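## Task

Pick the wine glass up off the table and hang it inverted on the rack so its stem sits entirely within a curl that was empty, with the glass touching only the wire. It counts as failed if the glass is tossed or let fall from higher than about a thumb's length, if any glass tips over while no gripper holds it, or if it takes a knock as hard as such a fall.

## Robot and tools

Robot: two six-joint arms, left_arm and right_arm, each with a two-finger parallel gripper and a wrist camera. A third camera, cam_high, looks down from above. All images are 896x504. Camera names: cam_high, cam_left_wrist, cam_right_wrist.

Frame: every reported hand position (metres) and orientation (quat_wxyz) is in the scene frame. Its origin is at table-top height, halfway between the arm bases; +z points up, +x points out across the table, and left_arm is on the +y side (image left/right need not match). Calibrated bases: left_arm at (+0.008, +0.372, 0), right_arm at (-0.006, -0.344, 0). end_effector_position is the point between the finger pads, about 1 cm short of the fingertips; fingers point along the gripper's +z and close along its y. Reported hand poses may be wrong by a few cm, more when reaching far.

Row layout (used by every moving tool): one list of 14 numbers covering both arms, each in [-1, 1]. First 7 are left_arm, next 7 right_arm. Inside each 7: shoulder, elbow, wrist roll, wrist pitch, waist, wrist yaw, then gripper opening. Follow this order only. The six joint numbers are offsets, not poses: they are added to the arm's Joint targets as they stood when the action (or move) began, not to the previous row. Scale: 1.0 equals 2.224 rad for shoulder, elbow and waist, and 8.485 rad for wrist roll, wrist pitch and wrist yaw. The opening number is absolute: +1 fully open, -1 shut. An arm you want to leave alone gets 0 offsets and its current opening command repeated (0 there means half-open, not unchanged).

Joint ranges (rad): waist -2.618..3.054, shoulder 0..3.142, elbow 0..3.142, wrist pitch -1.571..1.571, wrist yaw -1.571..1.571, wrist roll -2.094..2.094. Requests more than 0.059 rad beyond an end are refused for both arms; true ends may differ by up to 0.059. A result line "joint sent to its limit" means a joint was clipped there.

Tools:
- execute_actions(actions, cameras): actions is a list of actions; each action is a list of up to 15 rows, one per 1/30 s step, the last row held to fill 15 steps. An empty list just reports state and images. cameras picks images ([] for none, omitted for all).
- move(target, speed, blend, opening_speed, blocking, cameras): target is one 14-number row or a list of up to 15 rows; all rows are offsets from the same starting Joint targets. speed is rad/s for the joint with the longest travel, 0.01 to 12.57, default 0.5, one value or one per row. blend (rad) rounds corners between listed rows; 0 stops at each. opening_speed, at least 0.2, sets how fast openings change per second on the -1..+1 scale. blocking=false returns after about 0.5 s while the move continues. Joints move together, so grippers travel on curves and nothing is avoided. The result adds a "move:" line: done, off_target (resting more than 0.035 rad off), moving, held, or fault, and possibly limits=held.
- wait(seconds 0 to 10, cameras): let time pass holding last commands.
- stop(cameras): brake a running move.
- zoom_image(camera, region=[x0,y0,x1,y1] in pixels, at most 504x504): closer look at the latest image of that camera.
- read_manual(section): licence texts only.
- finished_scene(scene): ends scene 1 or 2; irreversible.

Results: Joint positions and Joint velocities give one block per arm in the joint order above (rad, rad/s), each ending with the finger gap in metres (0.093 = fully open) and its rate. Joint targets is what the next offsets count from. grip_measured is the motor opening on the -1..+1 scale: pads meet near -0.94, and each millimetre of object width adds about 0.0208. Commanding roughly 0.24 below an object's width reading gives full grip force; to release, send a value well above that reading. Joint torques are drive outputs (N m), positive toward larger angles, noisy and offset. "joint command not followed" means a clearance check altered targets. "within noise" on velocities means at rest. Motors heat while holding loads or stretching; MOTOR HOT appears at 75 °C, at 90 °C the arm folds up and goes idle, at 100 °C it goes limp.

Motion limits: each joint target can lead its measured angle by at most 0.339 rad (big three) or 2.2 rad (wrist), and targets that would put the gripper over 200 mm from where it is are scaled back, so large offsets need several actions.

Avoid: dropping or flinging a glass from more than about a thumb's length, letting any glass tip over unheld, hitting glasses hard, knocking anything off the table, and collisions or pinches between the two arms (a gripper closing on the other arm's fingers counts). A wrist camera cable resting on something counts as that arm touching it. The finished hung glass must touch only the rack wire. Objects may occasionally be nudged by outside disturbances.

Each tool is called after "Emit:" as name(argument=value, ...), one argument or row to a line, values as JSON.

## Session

Emit:
execute_actions(
  actions=[],
)

Emit:
zoom_image(
  camera="cam_high",
  region=[370, 200, 610, 420],
)

Scene clock: 0.00 s.
left_arm: end_effector_position=(+0.4049, +0.3660, +0.0882) grip_measured=+1.000 end_effector_quat_wxyz=(+0.572, +0.000, +0.820, +0.013) | right_arm: end_effector_position=(+0.3743, -0.3516, +0.0940) grip_measured=+1.000 end_effector_quat_wxyz=(+0.593, +0.011, +0.805, -0.012)
Joint names: [shoulder, elbow, wrist roll, wrist pitch, waist, wrist yaw]
Joint positions: left_arm=[1.586 0.392 0.002 0.842 -0.038 -0.059 0.093] | right_arm=[1.537 0.303 0.002 0.934 -0.023 0.026 0.093]
Joint velocities: within noise
Joint torques (N m): no reading
Heat: left arm: 29 °C; right arm: 34 °C.
Joint targets: left_arm=[1.577 0.400 0.002 0.850 -0.038 -0.059] | right_arm=[1.531 0.310 0.002 0.937 -0.023 0.026]
Tool commands: left_gripper/opening=+1.0 right_gripper/opening=+1.0
camera_calibration:
cam_left_wrist: T_world_to_cam=[[0.00199801, -0.999632, -0.027052, 0.368692], [-0.699921, 0.0179232, -0.713996, 0.380002], [0.714218, 0.0203608, -0.699627, -0.154317], [0, 0, 0, 1]] pos_world=[0.375451, 0.364887, 0.17333]
cam_right_wrist: T_world_to_cam=[[-0.0544182, -0.998121, -0.0281602, -0.326267], [-0.657333, 0.0570387, -0.751438, 0.377021], [0.751633, -0.0223813, -0.659202, -0.149411], [0, 0, 0, 1]] pos_world=[0.342375, -0.350502, 0.175628]

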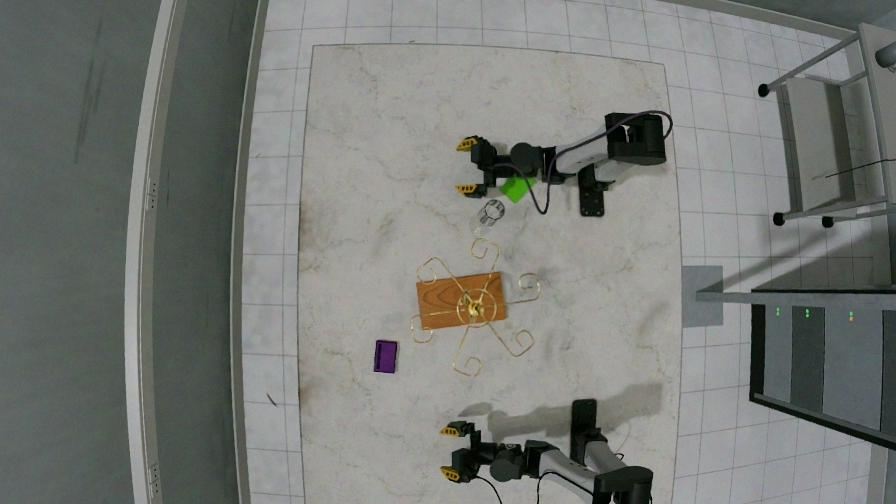

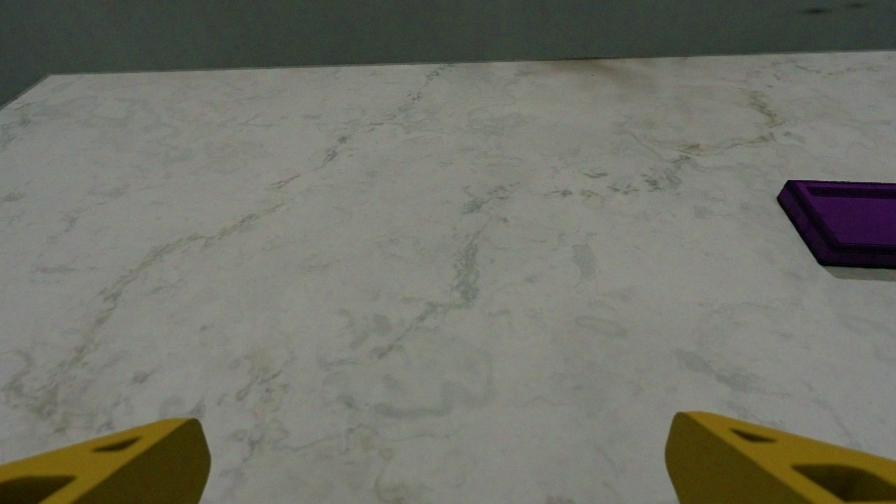

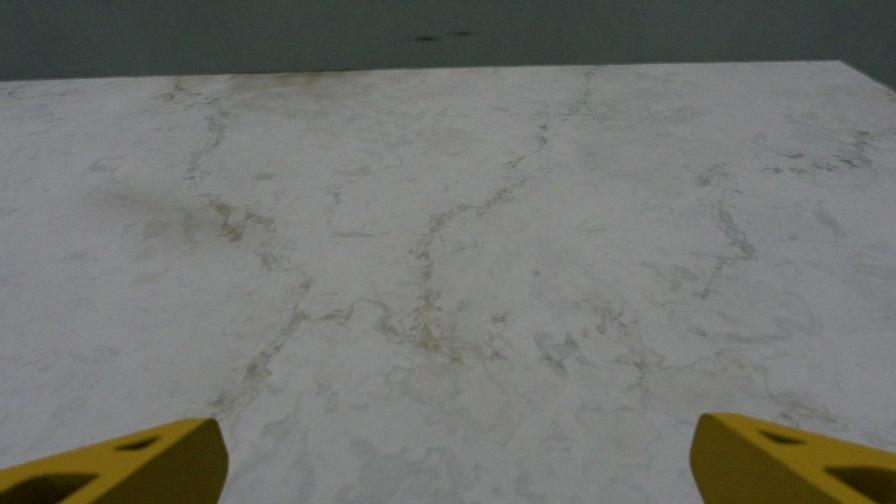

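Scaled by 2.100 from the camera's 896x504 image, which has a finer 1280x720 frame.

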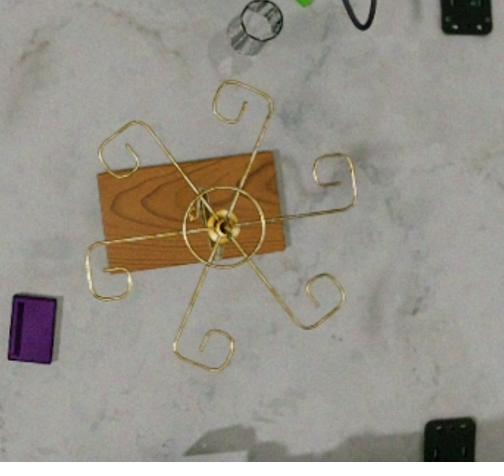

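Emit:
zoom_image(
  camera="cam_high",
  region=[440, 130, 560, 250],
)

Scaled by 4.200 from the camera's 896x504 image, which has a finer 1280x720 frame.

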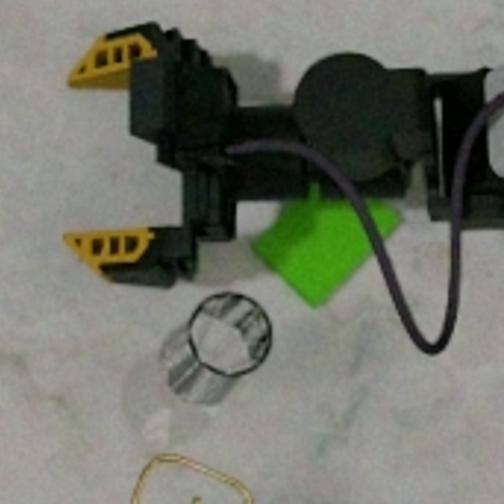

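Emit:
move(
  target=[
    [-0.0031, 0.40, 0.03, -0.12, 0.01, 0.05, 1, -0.2626, 0.188, 0.094, -0.1789, -0.1246, -0.0856, 1],
    [-0.0031, 0.522, 0.0587, -0.158, 0.0171, 0.1837, 1, -0.0562, 0.0652, 0.206, -0.1305, -0.2271, -0.1875, 1],
  ],
  speed=1.3,
  blend=0.2,
  cameras=["cam_left_wrist", "cam_right_wrist"],
)

Scene clock: 132.17 s.
left_arm: end_effector_position=(+0.3542, +0.2016, +0.3786) grip_measured=+1.000 end_effector_quat_wxyz=(+0.493, +0.480, +0.540, -0.485) | right_arm: end_effector_position=(+0.2526, -0.2950, +0.1423) grip_measured=+1.000 end_effector_quat_wxyz=(-0.267, +0.560, +0.440, +0.649)
Joint names: [shoulder, elbow, wrist roll, wrist pitch, waist, wrist yaw]
Joint positions: left_arm=[1.586 1.531 0.487 -0.485 -0.006 1.486 0.093] | right_arm=[1.402 0.464 1.741 -0.188 -0.522 -1.554 0.093]
Joint velocities: within noise
Joint torques (N m): left_arm=[-9.55 7.65 0.11 1.18 0.12 0.41] | right_arm=[-3.34 3.88 -0.01 0.89 -0.55 -0.82]
Heat: left arm: 40 °C; right arm: 36 °C.
Joint targets: left_arm=[1.570 1.561 0.500 -0.491 0.000 1.500] | right_arm=[1.406 0.455 1.750 -0.170 -0.528 -1.566]
move: done
camera_calibration:
cam_left_wrist: T_world_to_cam=[[-0.997446, -0.0574857, 0.0423949, 0.350176], [-0.0636857, 0.446985, -0.892271, 0.310475], [0.0323429, -0.892692, -0.449505, 0.41923], [0, 0, 0, 1]] pos_world=[0.355495, 0.255596, 0.450628]
cam_right_wrist: T_world_to_cam=[[-0.853501, 0.465872, -0.233451, 0.387929], [-0.375501, -0.239241, 0.895412, -0.0629639], [0.361296, 0.851896, 0.379128, 0.183959], [0, 0, 0, 1]] pos_world=[0.240991, -0.352503, 0.077197]
Images, in order (width x height): cam_left_wrist 896x504, cam_right_wrist 896x504.

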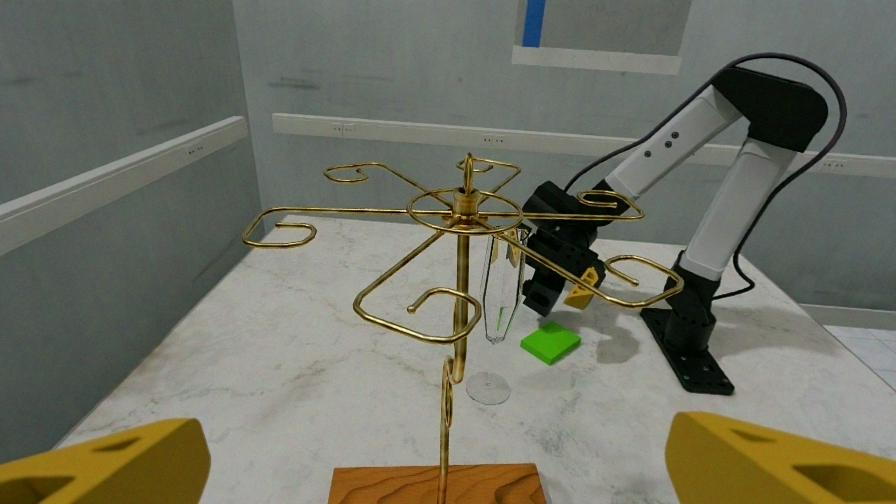

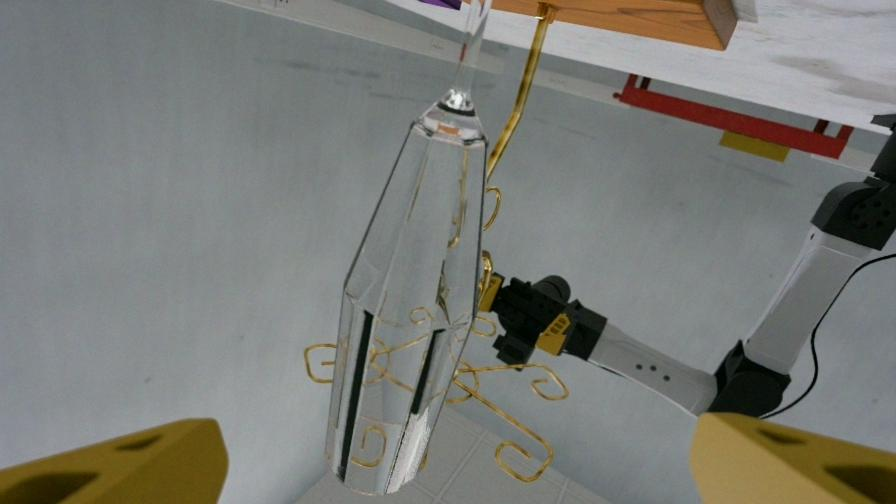

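Emit:
move(
  target=[
    [0, 0, 0, 0, 0, 0, 1, 0, 0.0139, 0, 0, 0, 0, 1],
    [0, 0, 0, 0, 0, 0, 1, 0.0994, 0.0985, 0.0331, 0.0047, 0.0787, 0, 1],
  ],
  speed=0.3,
  cameras=["cam_right_wrist"],
)

Scene clock: 223.37 s.
left_arm: end_effector_position=(+0.3541, +0.2016, +0.3786) grip_measured=+1.000 end_effector_quat_wxyz=(+0.492, +0.480, +0.540, -0.486) | right_arm: end_effector_position=(+0.2906, -0.2715, +0.1398) grip_measured=+1.000 end_effector_quat_wxyz=(-0.402, +0.583, +0.408, +0.576)
Joint names: [shoulder, elbow, wrist roll, wrist pitch, waist, wrist yaw]
Joint positions: left_arm=[1.586 1.531 0.488 -0.487 -0.006 1.487 0.093] | right_arm=[1.621 0.649 2.021 -0.148 -0.359 -1.556 0.093]
Joint velocities: within noise
Joint torques (N m): left_arm=[-9.59 7.65 0.07 1.27 -0.1 0.42] | right_arm=[-5.05 6.58 -0.04 0.85 0.36 -0.84]
Heat: left arm: 39 °C; right arm: 34 °C.
Joint targets: left_arm=[1.570 1.561 0.500 -0.491 0.000 1.500] | right_arm=[1.627 0.675 2.031 -0.130 -0.354 -1.565]
move: done
camera_calibration:
cam_right_wrist: T_world_to_cam=[[-0.941766, 0.334094, 0.0381807, 0.360729], [-0.0988339, -0.383535, 0.918223, -0.163617], [0.321417, 0.860977, 0.39422, 0.16308], [0, 0, 0, 1]] pos_world=[0.271134, -0.323679, 0.0721747]
Images, in order (width x height): cam_right_wrist 896x504.

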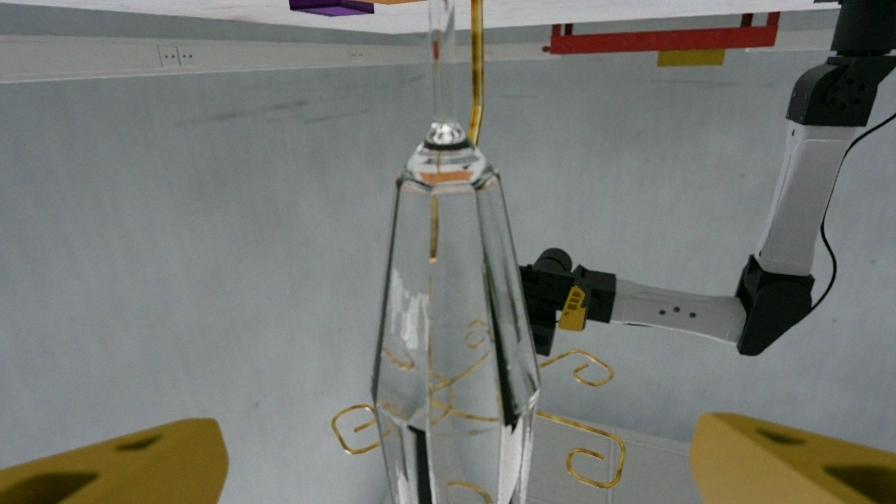

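Emit:
move(
  target=[
    [0, 0, 0, 0, 0, 0, 1, 0.0379, 0.0427, 0, -0.0039, 0.0515, 0, 1],
    [0, 0, 0, 0, 0, 0, 1, 0.0668, 0.0782, 0, -0.0057, 0.0983, 0, 1],
    [0, 0, 0, 0, 0, 0, 1, 0.0668, 0.0782, 0, -0.0057, 0.0983, 0, -0.25],
  ],
  speed=[0.3, 0.3, 0.3],
  opening_speed=0.6,
  cameras=["cam_right_wrist", "cam_left_wrist", "cam_high"],
)

Emit:
zoom_image(
  camera="cam_high",
  region=[440, 210, 545, 315],
)

Scene clock: 264.47 s.
left_arm: end_effector_position=(+0.3540, +0.2016, +0.3786) grip_measured=+1.000 end_effector_quat_wxyz=(+0.492, +0.480, +0.540, -0.486) | right_arm: end_effector_position=(+0.3107, -0.2138, +0.1404) grip_measured=-0.055 end_effector_quat_wxyz=(-0.461, +0.533, +0.472, +0.530)
Joint names: [shoulder, elbow, wrist roll, wrist pitch, waist, wrist yaw]
Joint positions: left_arm=[1.586 1.531 0.488 -0.487 -0.006 1.487 0.093] | right_arm=[1.769 0.823 2.023 -0.164 -0.138 -1.556 0.043]
Joint velocities: within noise
Joint torques (N m): left_arm=[-9.46 7.76 0.06 1.19 0.03 0.36] | right_arm=[-6.24 6.61 -0.01 0.55 0.13 -0.83]
Heat: left arm: 40 °C; right arm: 36 °C.
Joint targets: left_arm=[1.570 1.561 0.501 -0.491 0.000 1.500] | right_arm=[1.776 0.849 2.031 -0.178 -0.135 -1.565]
move: done
camera_calibration:
cam_left_wrist: T_world_to_cam=[[-0.997465, -0.056531, 0.0432247, 0.349469], [-0.0639859, 0.44664, -0.892423, 0.310687], [0.0311436, -0.892926, -0.449125, 0.419635], [0, 0, 0, 1]] pos_world=[0.355394, 0.255694, 0.450627]
cam_right_wrist: T_world_to_cam=[[-0.992403, 0.119357, 0.029831, 0.331345], [-0.0199751, -0.395575, 0.918217, -0.167019], [0.121396, 0.910645, 0.394954, 0.17926], [0, 0, 0, 1]] pos_world=[0.30373, -0.268859, 0.0726758]

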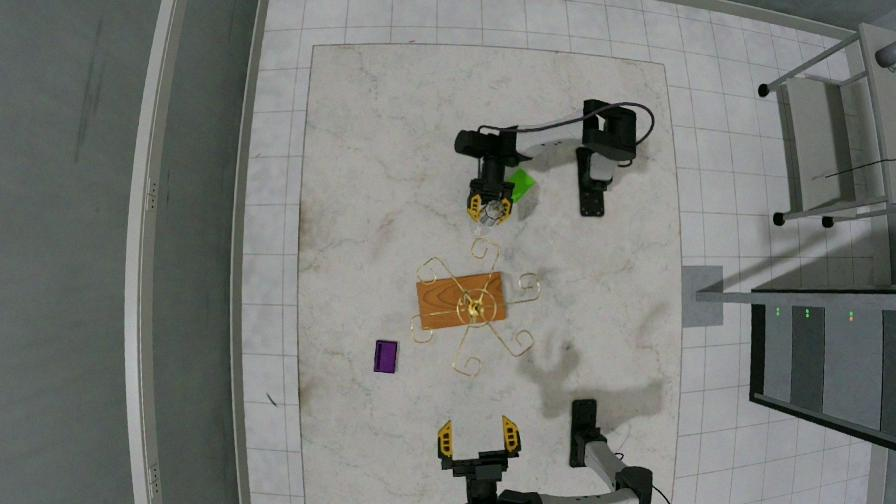

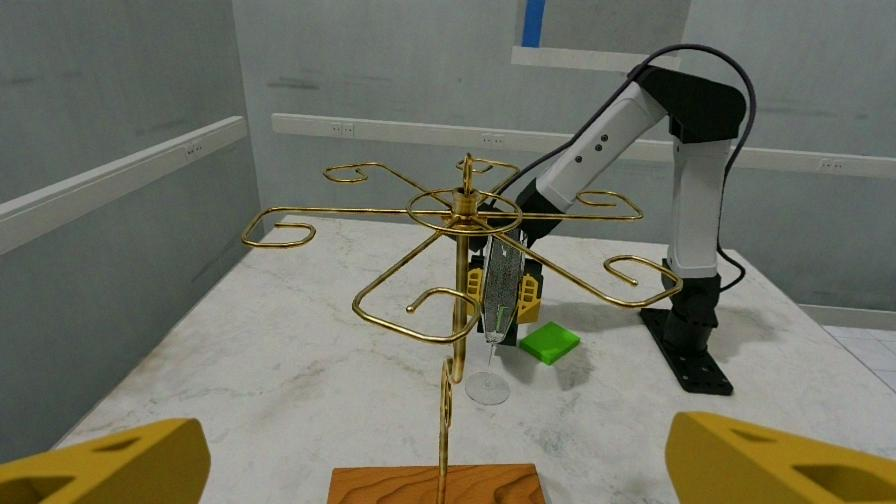

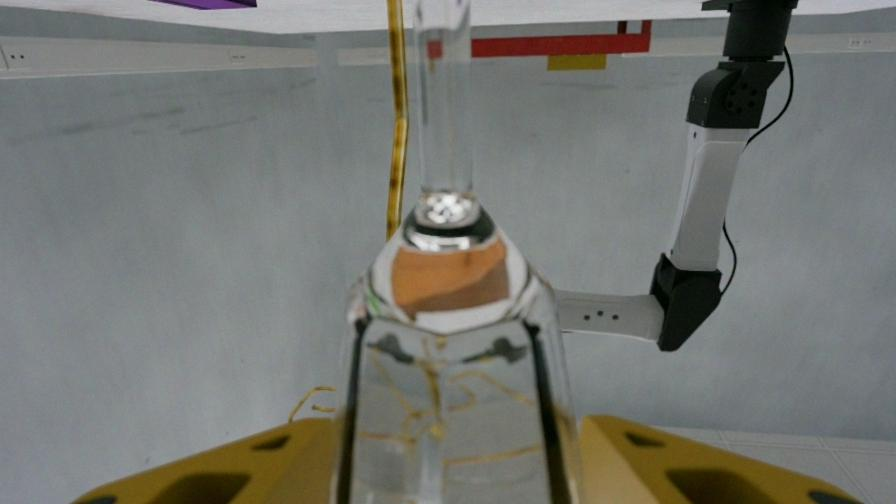

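Scaled by 4.800 from the camera's 896x504 image, which has a finer 1280x720 frame.

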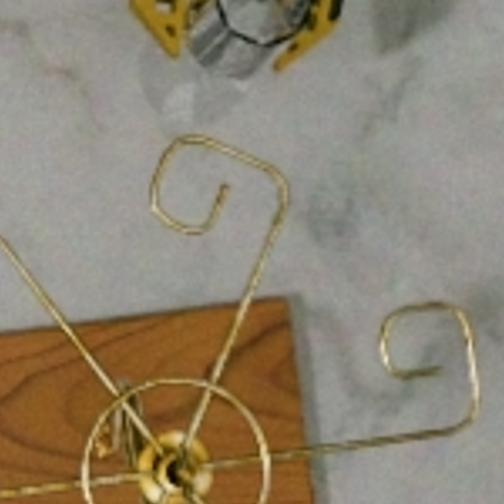

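Emit:
move(
  target=[
    [0, 0, 0, 0, 0, 0, 1, -0.0162, 0, 0, 0, 0, 0, -0.25],
    [0, 0, 0, 0, 0, 0, 1, -0.1084, 0.0796, 0, 0, 0, 0, -0.25],
    [0, 0, 0, 0, 0, 0, 1, -0.1884, -0.0481, -0.2405, 0.0999, 0.08, 0.0895, -0.25],
  ],
  speed=[0.3, 0.3, 1.0],
  blend=[0, 0.03, 0],
)

Emit:
zoom_image(
  camera="cam_high",
  region=[440, 210, 545, 315],
)

Scene clock: 361.90 s.
left_arm: end_effector_position=(+0.3540, +0.2016, +0.3786) grip_measured=+1.000 end_effector_quat_wxyz=(+0.492, +0.480, +0.540, -0.486) | right_arm: end_effector_position=(+0.3802, -0.2012, +0.2735) grip_measured=-0.069 end_effector_quat_wxyz=(+0.637, -0.296, +0.646, +0.300)
Joint names: [shoulder, elbow, wrist roll, wrist pitch, waist, wrist yaw]
Joint positions: left_arm=[1.586 1.531 0.488 -0.487 -0.006 1.487 0.093] | right_arm=[1.383 0.749 0.001 0.622 0.037 -0.817 0.042]
Joint velocities: within noise
Joint torques (N m): left_arm=[-9.54 7.95 0.07 1.18 0.01 0.37] | right_arm=[-7.82 5.65 -0.22 2.06 0.57 -0.05]
Heat: left arm: 42 °C; right arm: 37 °C.
Joint targets: left_arm=[1.570 1.561 0.501 -0.491 0.000 1.500] | right_arm=[1.357 0.742 -0.010 0.669 0.043 -0.806]
move: off_target (right_arm); right_arm: the wrist pitch is farthest, 0.048 rad from its target
camera_calibration:
cam_left_wrist: T_world_to_cam=[[-0.997452, -0.0564864, 0.0435812, 0.349297], [-0.0642847, 0.446637, -0.892403, 0.310695], [0.0309436, -0.89293, -0.44913, 0.419665], [0, 0, 0, 1]] pos_world=[0.355394, 0.255694, 0.450526]
cam_right_wrist: T_world_to_cam=[[0.755978, -0.652748, -0.0491702, -0.403643], [-0.305183, -0.285, -0.908647, 0.347385], [0.579104, 0.701922, -0.414661, 0.112284], [0, 0, 0, 1]] pos_world=[0.346137, -0.243287, 0.342363]

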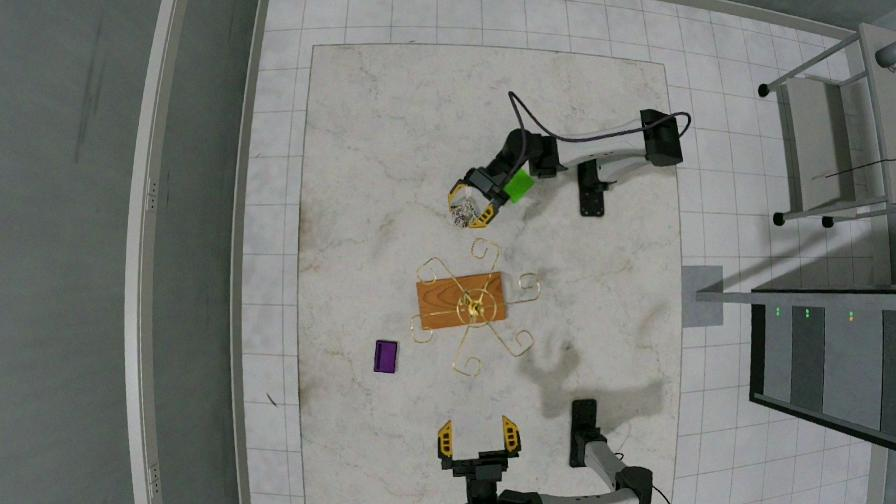

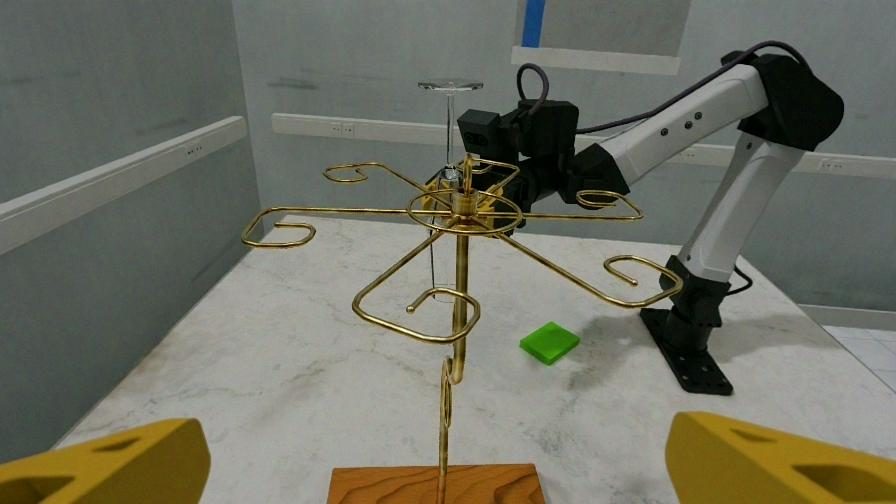

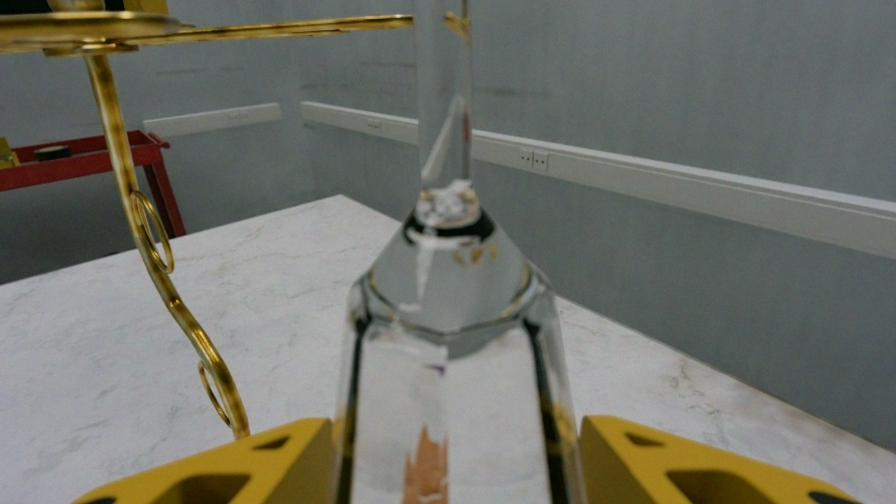

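Scaled by 4.800 from the camera's 896x504 image, which has a finer 1280x720 frame.

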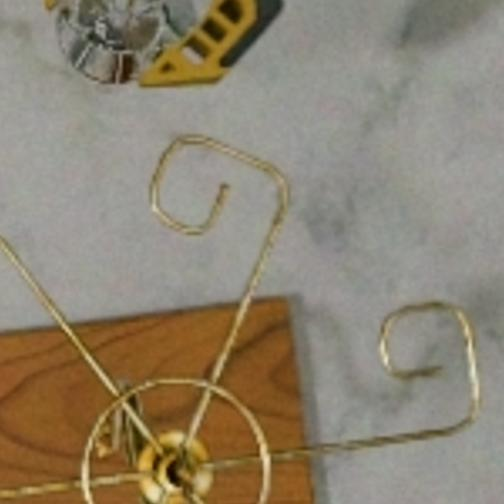

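Emit:
zoom_image(
  camera="cam_high",
  region=[440, 180, 500, 240],
)

Scaled by 8.400 from the camera's 896x504 image, which has a finer 1280x720 frame.

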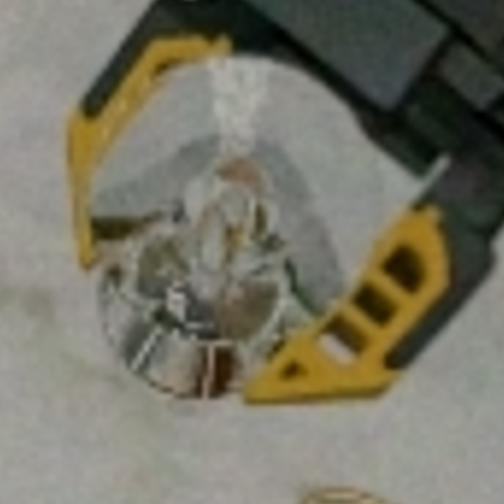

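Emit:
move(
  target=[
    [0, 0, 0, 0, 0, 0, 1, 0.0139, 0.0135, 0, 0, 0, 0, -0.25],
    [0, 0, 0, 0, 0, 0, 1, 0.0748, 0.0291, 0, 0.0161, 0.0597, 0.0158, -0.25],
    [0, 0, 0, 0, 0, 0, 1, 0.0938, 0.0475, 0, 0.0163, 0.1214, 0.0319, -0.25],
  ],
  speed=[0.3, 0.25, 0.2],
  cameras=["cam_left_wrist", "cam_high"],
)

Emit:
zoom_image(
  camera="cam_high",
  region=[420, 210, 525, 315],
)

Emit:
zoom_image(
  camera="cam_left_wrist",
  region=[300, 80, 660, 300],
)

Scene clock: 429.17 s.
left_arm: end_effector_position=(+0.3540, +0.2016, +0.3786) grip_measured=+1.000 end_effector_quat_wxyz=(+0.492, +0.480, +0.540, -0.486) | right_arm: end_effector_position=(+0.3979, -0.1162, +0.2519) grip_measured=-0.069 end_effector_quat_wxyz=(+0.640, -0.299, +0.642, +0.298)
Joint names: [shoulder, elbow, wrist roll, wrist pitch, waist, wrist yaw]
Joint positions: left_arm=[1.586 1.531 0.488 -0.487 -0.006 1.487 0.093] | right_arm=[1.565 0.805 -0.001 0.757 0.309 -0.547 0.042]
Joint velocities: within noise
Joint torques (N m): left_arm=[-9.55 7.82 0.07 1.22 -0.05 0.36] | right_arm=[-6.67 9.29 -0.21 2.19 0.27 -0.06]
Heat: left arm: 43 °C; right arm: 37 °C.
Joint targets: left_arm=[1.570 1.561 0.501 -0.491 0.000 1.500] | right_arm=[1.565 0.847 -0.010 0.808 0.313 -0.535]
move: off_target (right_arm); right_arm: the wrist pitch is farthest, 0.050 rad from its target
camera_calibration:
cam_left_wrist: T_world_to_cam=[[-0.997452, -0.0564864, 0.0435812, 0.349297], [-0.0642847, 0.446637, -0.892403, 0.310695], [0.0309436, -0.89293, -0.44913, 0.419665], [0, 0, 0, 1]] pos_world=[0.355394, 0.255694, 0.450526]
Images, in order (width x height): cam_high 896x504, cam_left_wrist 896x504.

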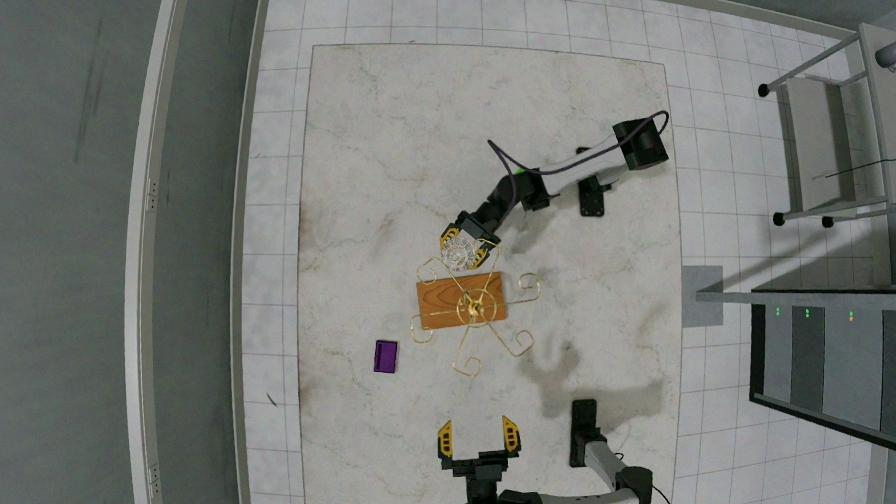

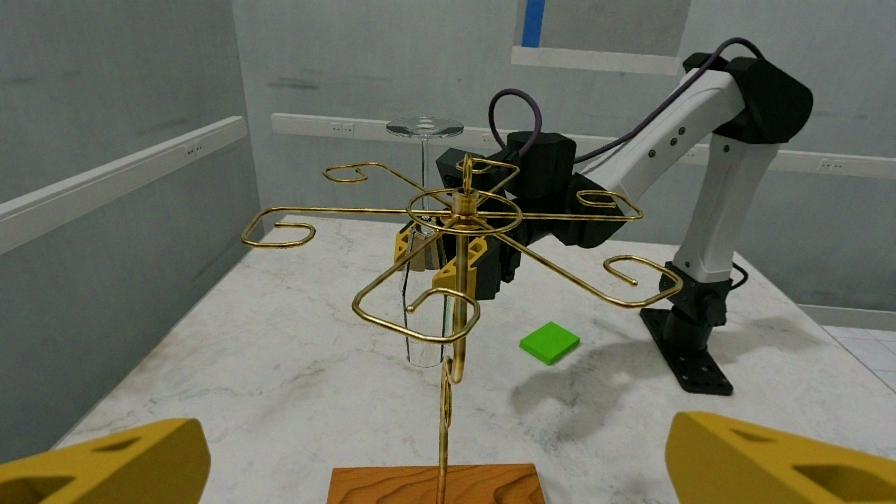

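Scaled by 4.800 from the camera's 896x504 image, which has a finer 1280x720 frame.

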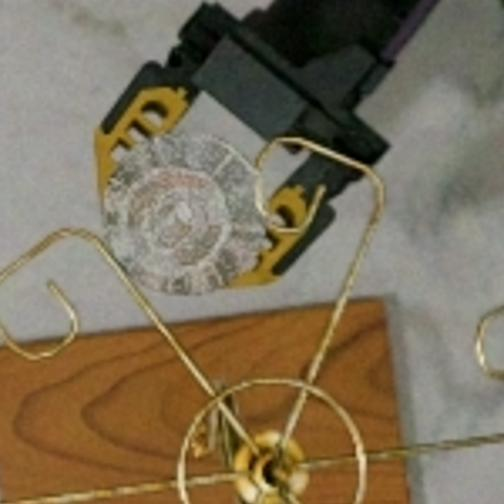

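Scaled by 1.400 from the camera's 896x504 image, which has a finer 1280x720 frame.

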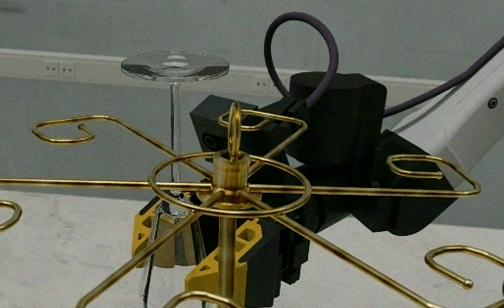

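Emit:
move(
  target=[
    [0, 0, 0, 0, 0, 0, 1, -0.0103, -0.0189, 0, 0, 0, 0, -0.25],
    [0, 0, 0, 0, 0, 0, 1, -0.0348, -0.0697, 0, 0.0088, 0.0476, 0.0122, -0.25],
    [0, 0, 0, 0, 0, 0, 1, -0.0924, -0.1187, 0, 0.0088, 0.0476, 0.0122, -0.25],
  ],
  speed=[0.2, 0.12, 0.12],
  cameras=["cam_left_wrist", "cam_high"],
)

Emit:
zoom_image(
  camera="cam_high",
  region=[440, 210, 545, 315],
)

Emit:
zoom_image(
  camera="cam_left_wrist",
  region=[380, 90, 600, 250],
)

Scene clock: 481.77 s.
left_arm: end_effector_position=(+0.3540, +0.2016, +0.3786) grip_measured=+1.000 end_effector_quat_wxyz=(+0.492, +0.480, +0.540, -0.486) | right_arm: end_effector_position=(+0.3388, -0.1077, +0.2476) grip_measured=-0.069 end_effector_quat_wxyz=(+0.653, -0.299, +0.628, +0.298)
Joint names: [shoulder, elbow, wrist roll, wrist pitch, waist, wrist yaw]
Joint positions: left_arm=[1.586 1.531 0.488 -0.487 -0.006 1.487 0.093] | right_arm=[1.386 0.589 -0.001 0.832 0.413 -0.444 0.042]
Joint velocities: within noise
Joint torques (N m): left_arm=[-9.51 7.77 0.12 1.23 0.18 0.35] | right_arm=[-7.45 5.5 -0.15 2.21 0.55 -0.07]
Heat: left arm: 43 °C; right arm: 40 °C.
Joint targets: left_arm=[1.570 1.561 0.501 -0.491 0.000 1.500] | right_arm=[1.360 0.583 -0.010 0.882 0.419 -0.432]
move: off_target (right_arm); right_arm: the wrist pitch is farthest, 0.051 rad from its target
camera_calibration:
cam_left_wrist: T_world_to_cam=[[-0.997452, -0.0564864, 0.0435812, 0.349297], [-0.0642847, 0.446637, -0.892403, 0.310695], [0.0309436, -0.89293, -0.44913, 0.419665], [0, 0, 0, 1]] pos_world=[0.355394, 0.255694, 0.450526]
Images, in order (width x height): cam_high 896x504, cam_left_wrist 896x504.

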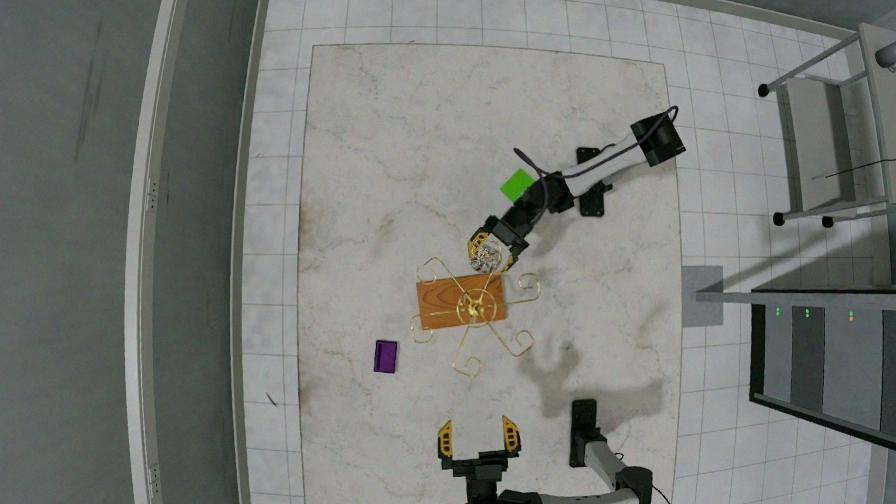

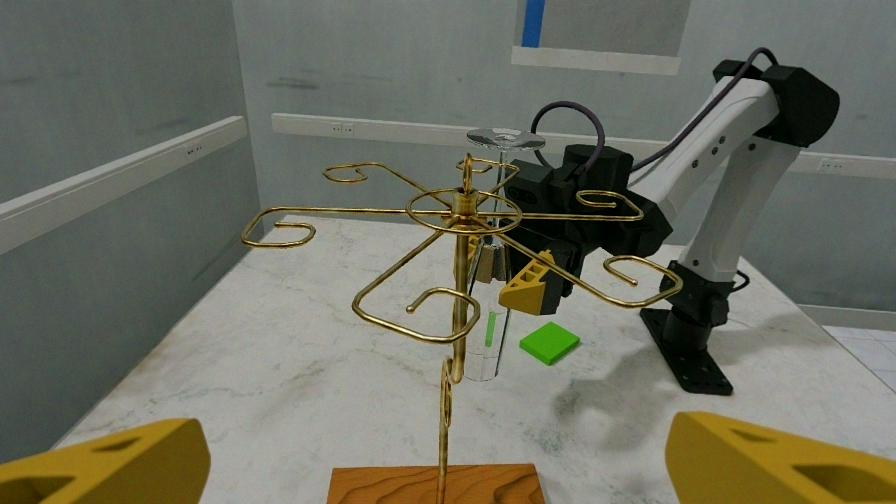

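Scaled by 4.800 from the camera's 896x504 image, which has a finer 1280x720 frame.

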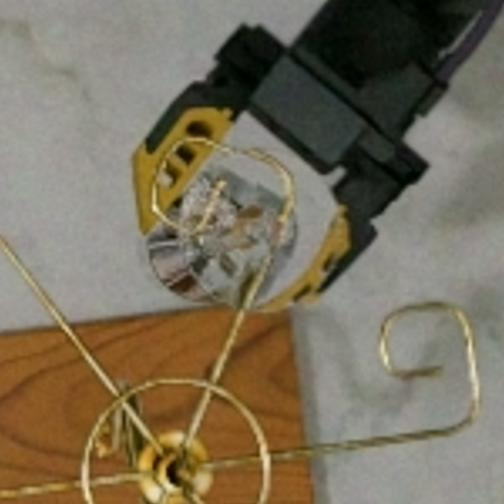

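Scaled by 2.291 from the camera's 896x504 image, which has a finer 1280x720 frame.

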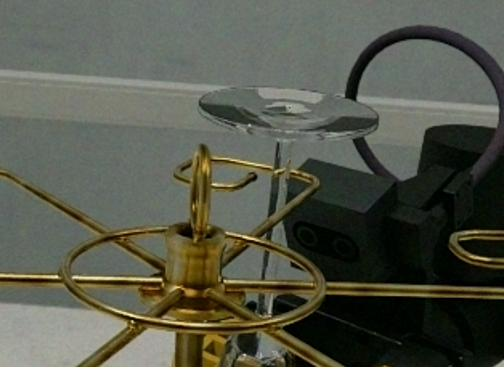

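Emit:
zoom_image(
  camera="cam_high",
  region=[463, 228, 513, 278],
)

Scaled by 10.080 from the camera's 896x504 image, which has a finer 1280x720 frame.

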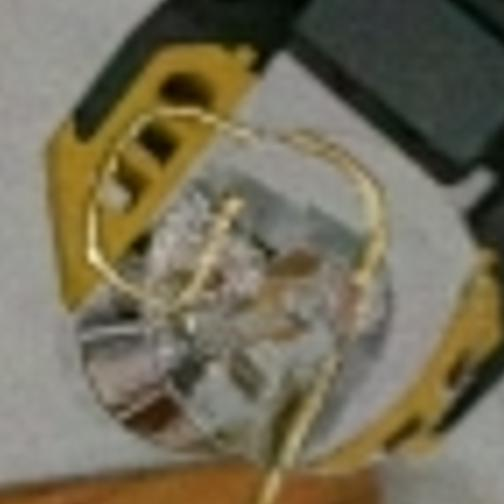

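Emit:
move(
  target=[
    [0, 0, 0, 0, 0, 0, 1, 0, 0, 0, 0, -0.004, -0.0028, -0.25],
    [0, 0, 0, 0, 0, 0, 1, -0.0099, -0.0202, 0, 0.0027, -0.027, -0.0087, -0.25],
  ],
  speed=[0.1, 0.06],
  cameras=["cam_left_wrist", "cam_high"],
)

Emit:
zoom_image(
  camera="cam_high",
  region=[463, 228, 513, 278],
)

Emit:
zoom_image(
  camera="cam_left_wrist",
  region=[400, 90, 600, 230],
)

Scene clock: 548.97 s.
left_arm: end_effector_position=(+0.3540, +0.2016, +0.3785) grip_measured=+1.000 end_effector_quat_wxyz=(+0.492, +0.480, +0.540, -0.486) | right_arm: end_effector_position=(+0.3345, -0.1215, +0.2412) grip_measured=-0.069 end_effector_quat_wxyz=(+0.652, -0.302, +0.628, +0.299)
Joint names: [shoulder, elbow, wrist roll, wrist pitch, waist, wrist yaw]
Joint positions: left_arm=[1.586 1.531 0.488 -0.488 -0.006 1.487 0.093] | right_arm=[1.364 0.544 -0.002 0.854 0.366 -0.497 0.042]
Joint velocities: within noise
Joint torques (N m): left_arm=[-9.58 7.92 0.11 1.22 0.01 0.42] | right_arm=[-7.25 5.39 -0.23 2.17 -0.83 -0.27]
Heat: left arm: 44 °C; right arm: 46 °C.
Joint targets: left_arm=[1.570 1.561 0.501 -0.491 0.000 1.500] | right_arm=[1.338 0.538 -0.010 0.905 0.359 -0.506]
move: off_target (right_arm); right_arm: the wrist pitch is farthest, 0.051 rad from its target
camera_calibration:
cam_left_wrist: T_world_to_cam=[[-0.997432, -0.0564887, 0.0440314, 0.349087], [-0.0646883, 0.44663, -0.892377, 0.310828], [0.0307435, -0.892934, -0.449137, 0.419739], [0, 0, 0, 1]] pos_world=[0.355394, 0.255694, 0.450526]
Images, in order (width x height): cam_high 896x504, cam_left_wrist 896x504.

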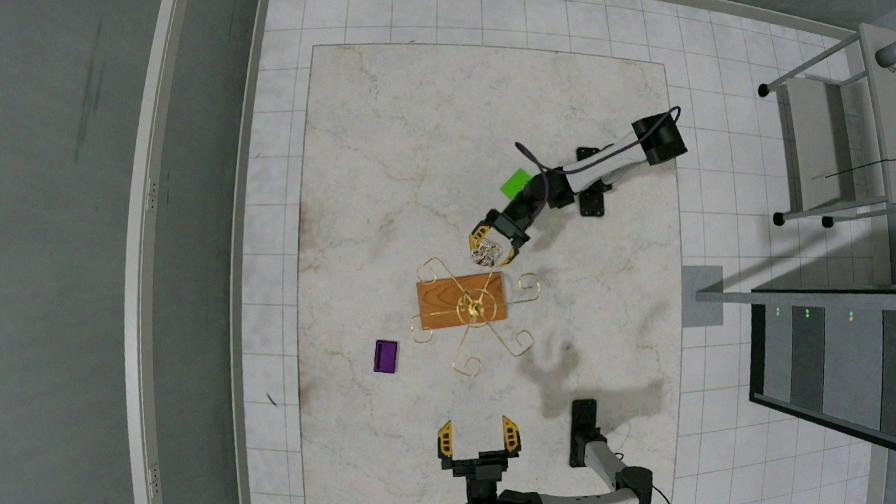

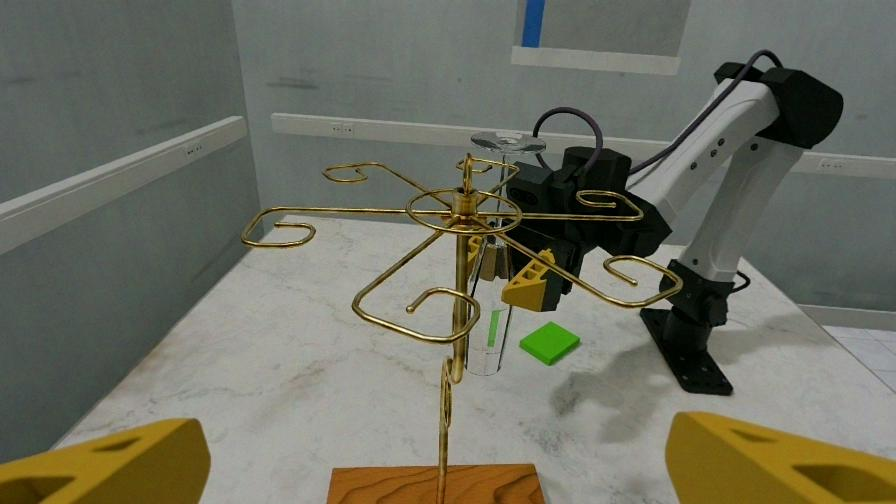

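Scaled by 10.080 from the camera's 896x504 image, which has a finer 1280x720 frame.

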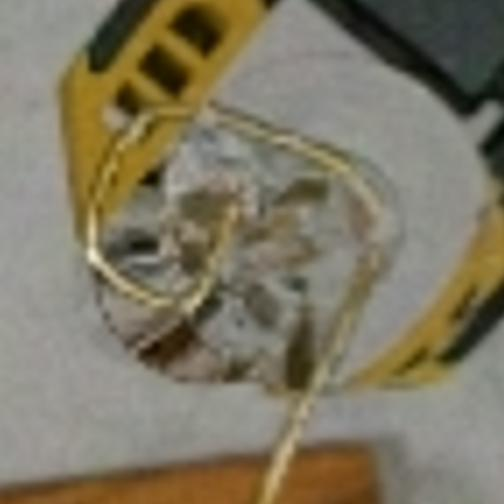

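Scaled by 2.520 from the camera's 896x504 image, which has a finer 1280x720 frame.

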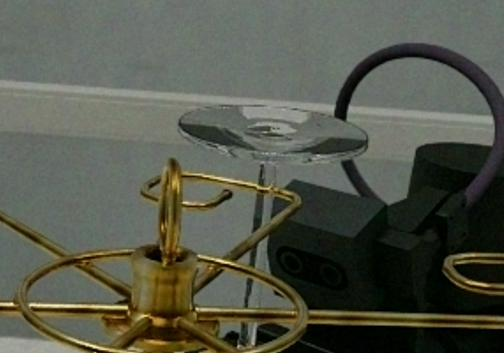

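Emit:
move(
  target=[
    [0, 0, 0, 0, 0, 0, 1, 0.0135, 0, 0, 0, 0, 0, -0.25],
    [0, 0, 0, 0, 0, 0, 1, 0.0223, -0.0101, 0, 0.0027, 0, 0, -0.25],
  ],
  speed=[0.1, 0.04],
  cameras=["cam_left_wrist", "cam_high"],
)

Emit:
zoom_image(
  camera="cam_left_wrist",
  region=[400, 90, 600, 230],
)

Emit:
zoom_image(
  camera="cam_high",
  region=[463, 228, 513, 278],
)

Scene clock: 579.67 s.
left_arm: end_effector_position=(+0.3540, +0.2016, +0.3785) grip_measured=+1.000 end_effector_quat_wxyz=(+0.492, +0.480, +0.540, -0.486) | right_arm: end_effector_position=(+0.3339, -0.1215, +0.2276) grip_measured=-0.069 end_effector_quat_wxyz=(+0.644, -0.301, +0.636, +0.300)
Joint names: [shoulder, elbow, wrist roll, wrist pitch, waist, wrist yaw]
Joint positions: left_arm=[1.586 1.531 0.488 -0.488 -0.006 1.487 0.093] | right_arm=[1.387 0.521 -0.002 0.877 0.366 -0.498 0.042]
Joint velocities: within noise
Joint torques (N m): left_arm=[-9.66 7.73 0.08 1.22 0.09 0.36] | right_arm=[-4.83 5.48 -0.17 2.21 -0.81 -0.24]
Heat: left arm: 44 °C; right arm: 48 °C.
Joint targets: left_arm=[1.570 1.561 0.501 -0.491 0.000 1.500] | right_arm=[1.387 0.516 -0.010 0.928 0.359 -0.506]
move: off_target (right_arm); right_arm: the wrist pitch is farthest, 0.051 rad from its target
camera_calibration:
cam_left_wrist: T_world_to_cam=[[-0.997432, -0.0564887, 0.0440314, 0.349087], [-0.0646883, 0.44663, -0.892377, 0.310828], [0.0307435, -0.892934, -0.449137, 0.419739], [0, 0, 0, 1]] pos_world=[0.355394, 0.255694, 0.450526]
Images, in order (width x height): cam_high 896x504, cam_left_wrist 896x504.

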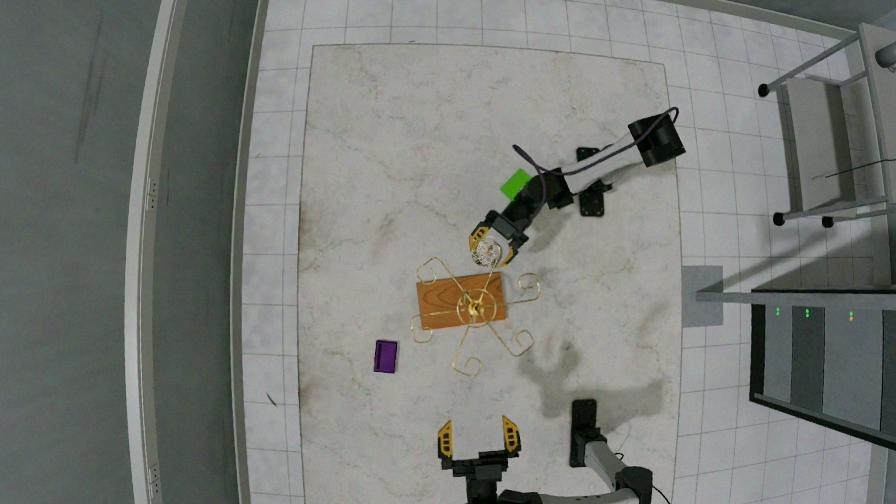

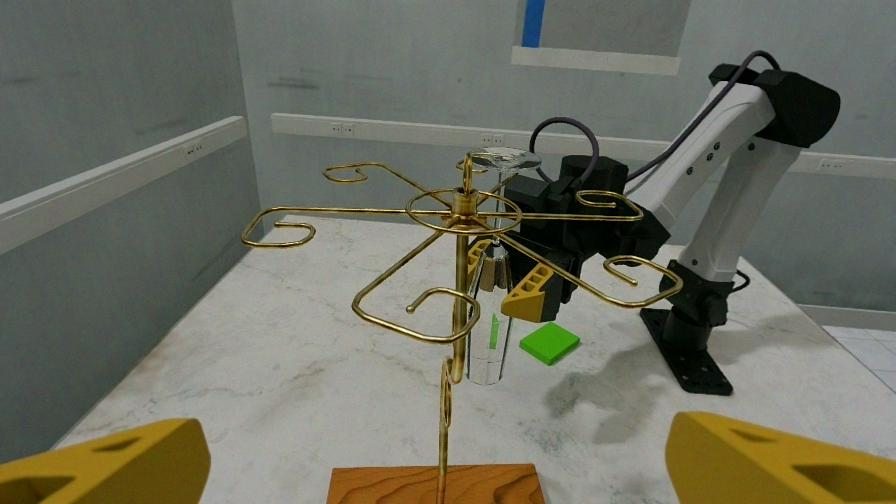

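Scaled by 2.520 from the camera's 896x504 image, which has a finer 1280x720 frame.

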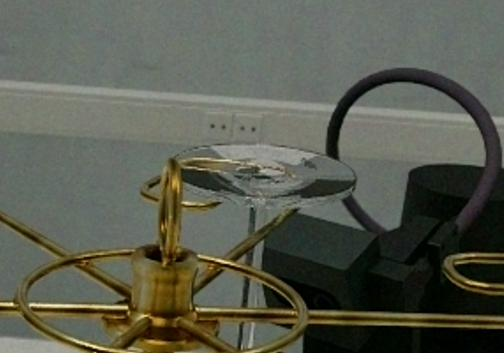

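Scaled by 10.080 from the camera's 896x504 image, which has a finer 1280x720 frame.

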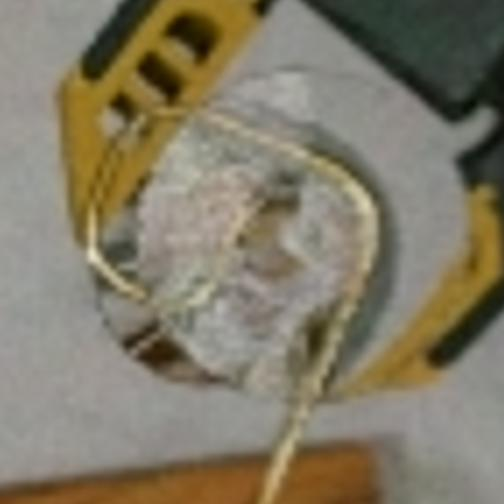

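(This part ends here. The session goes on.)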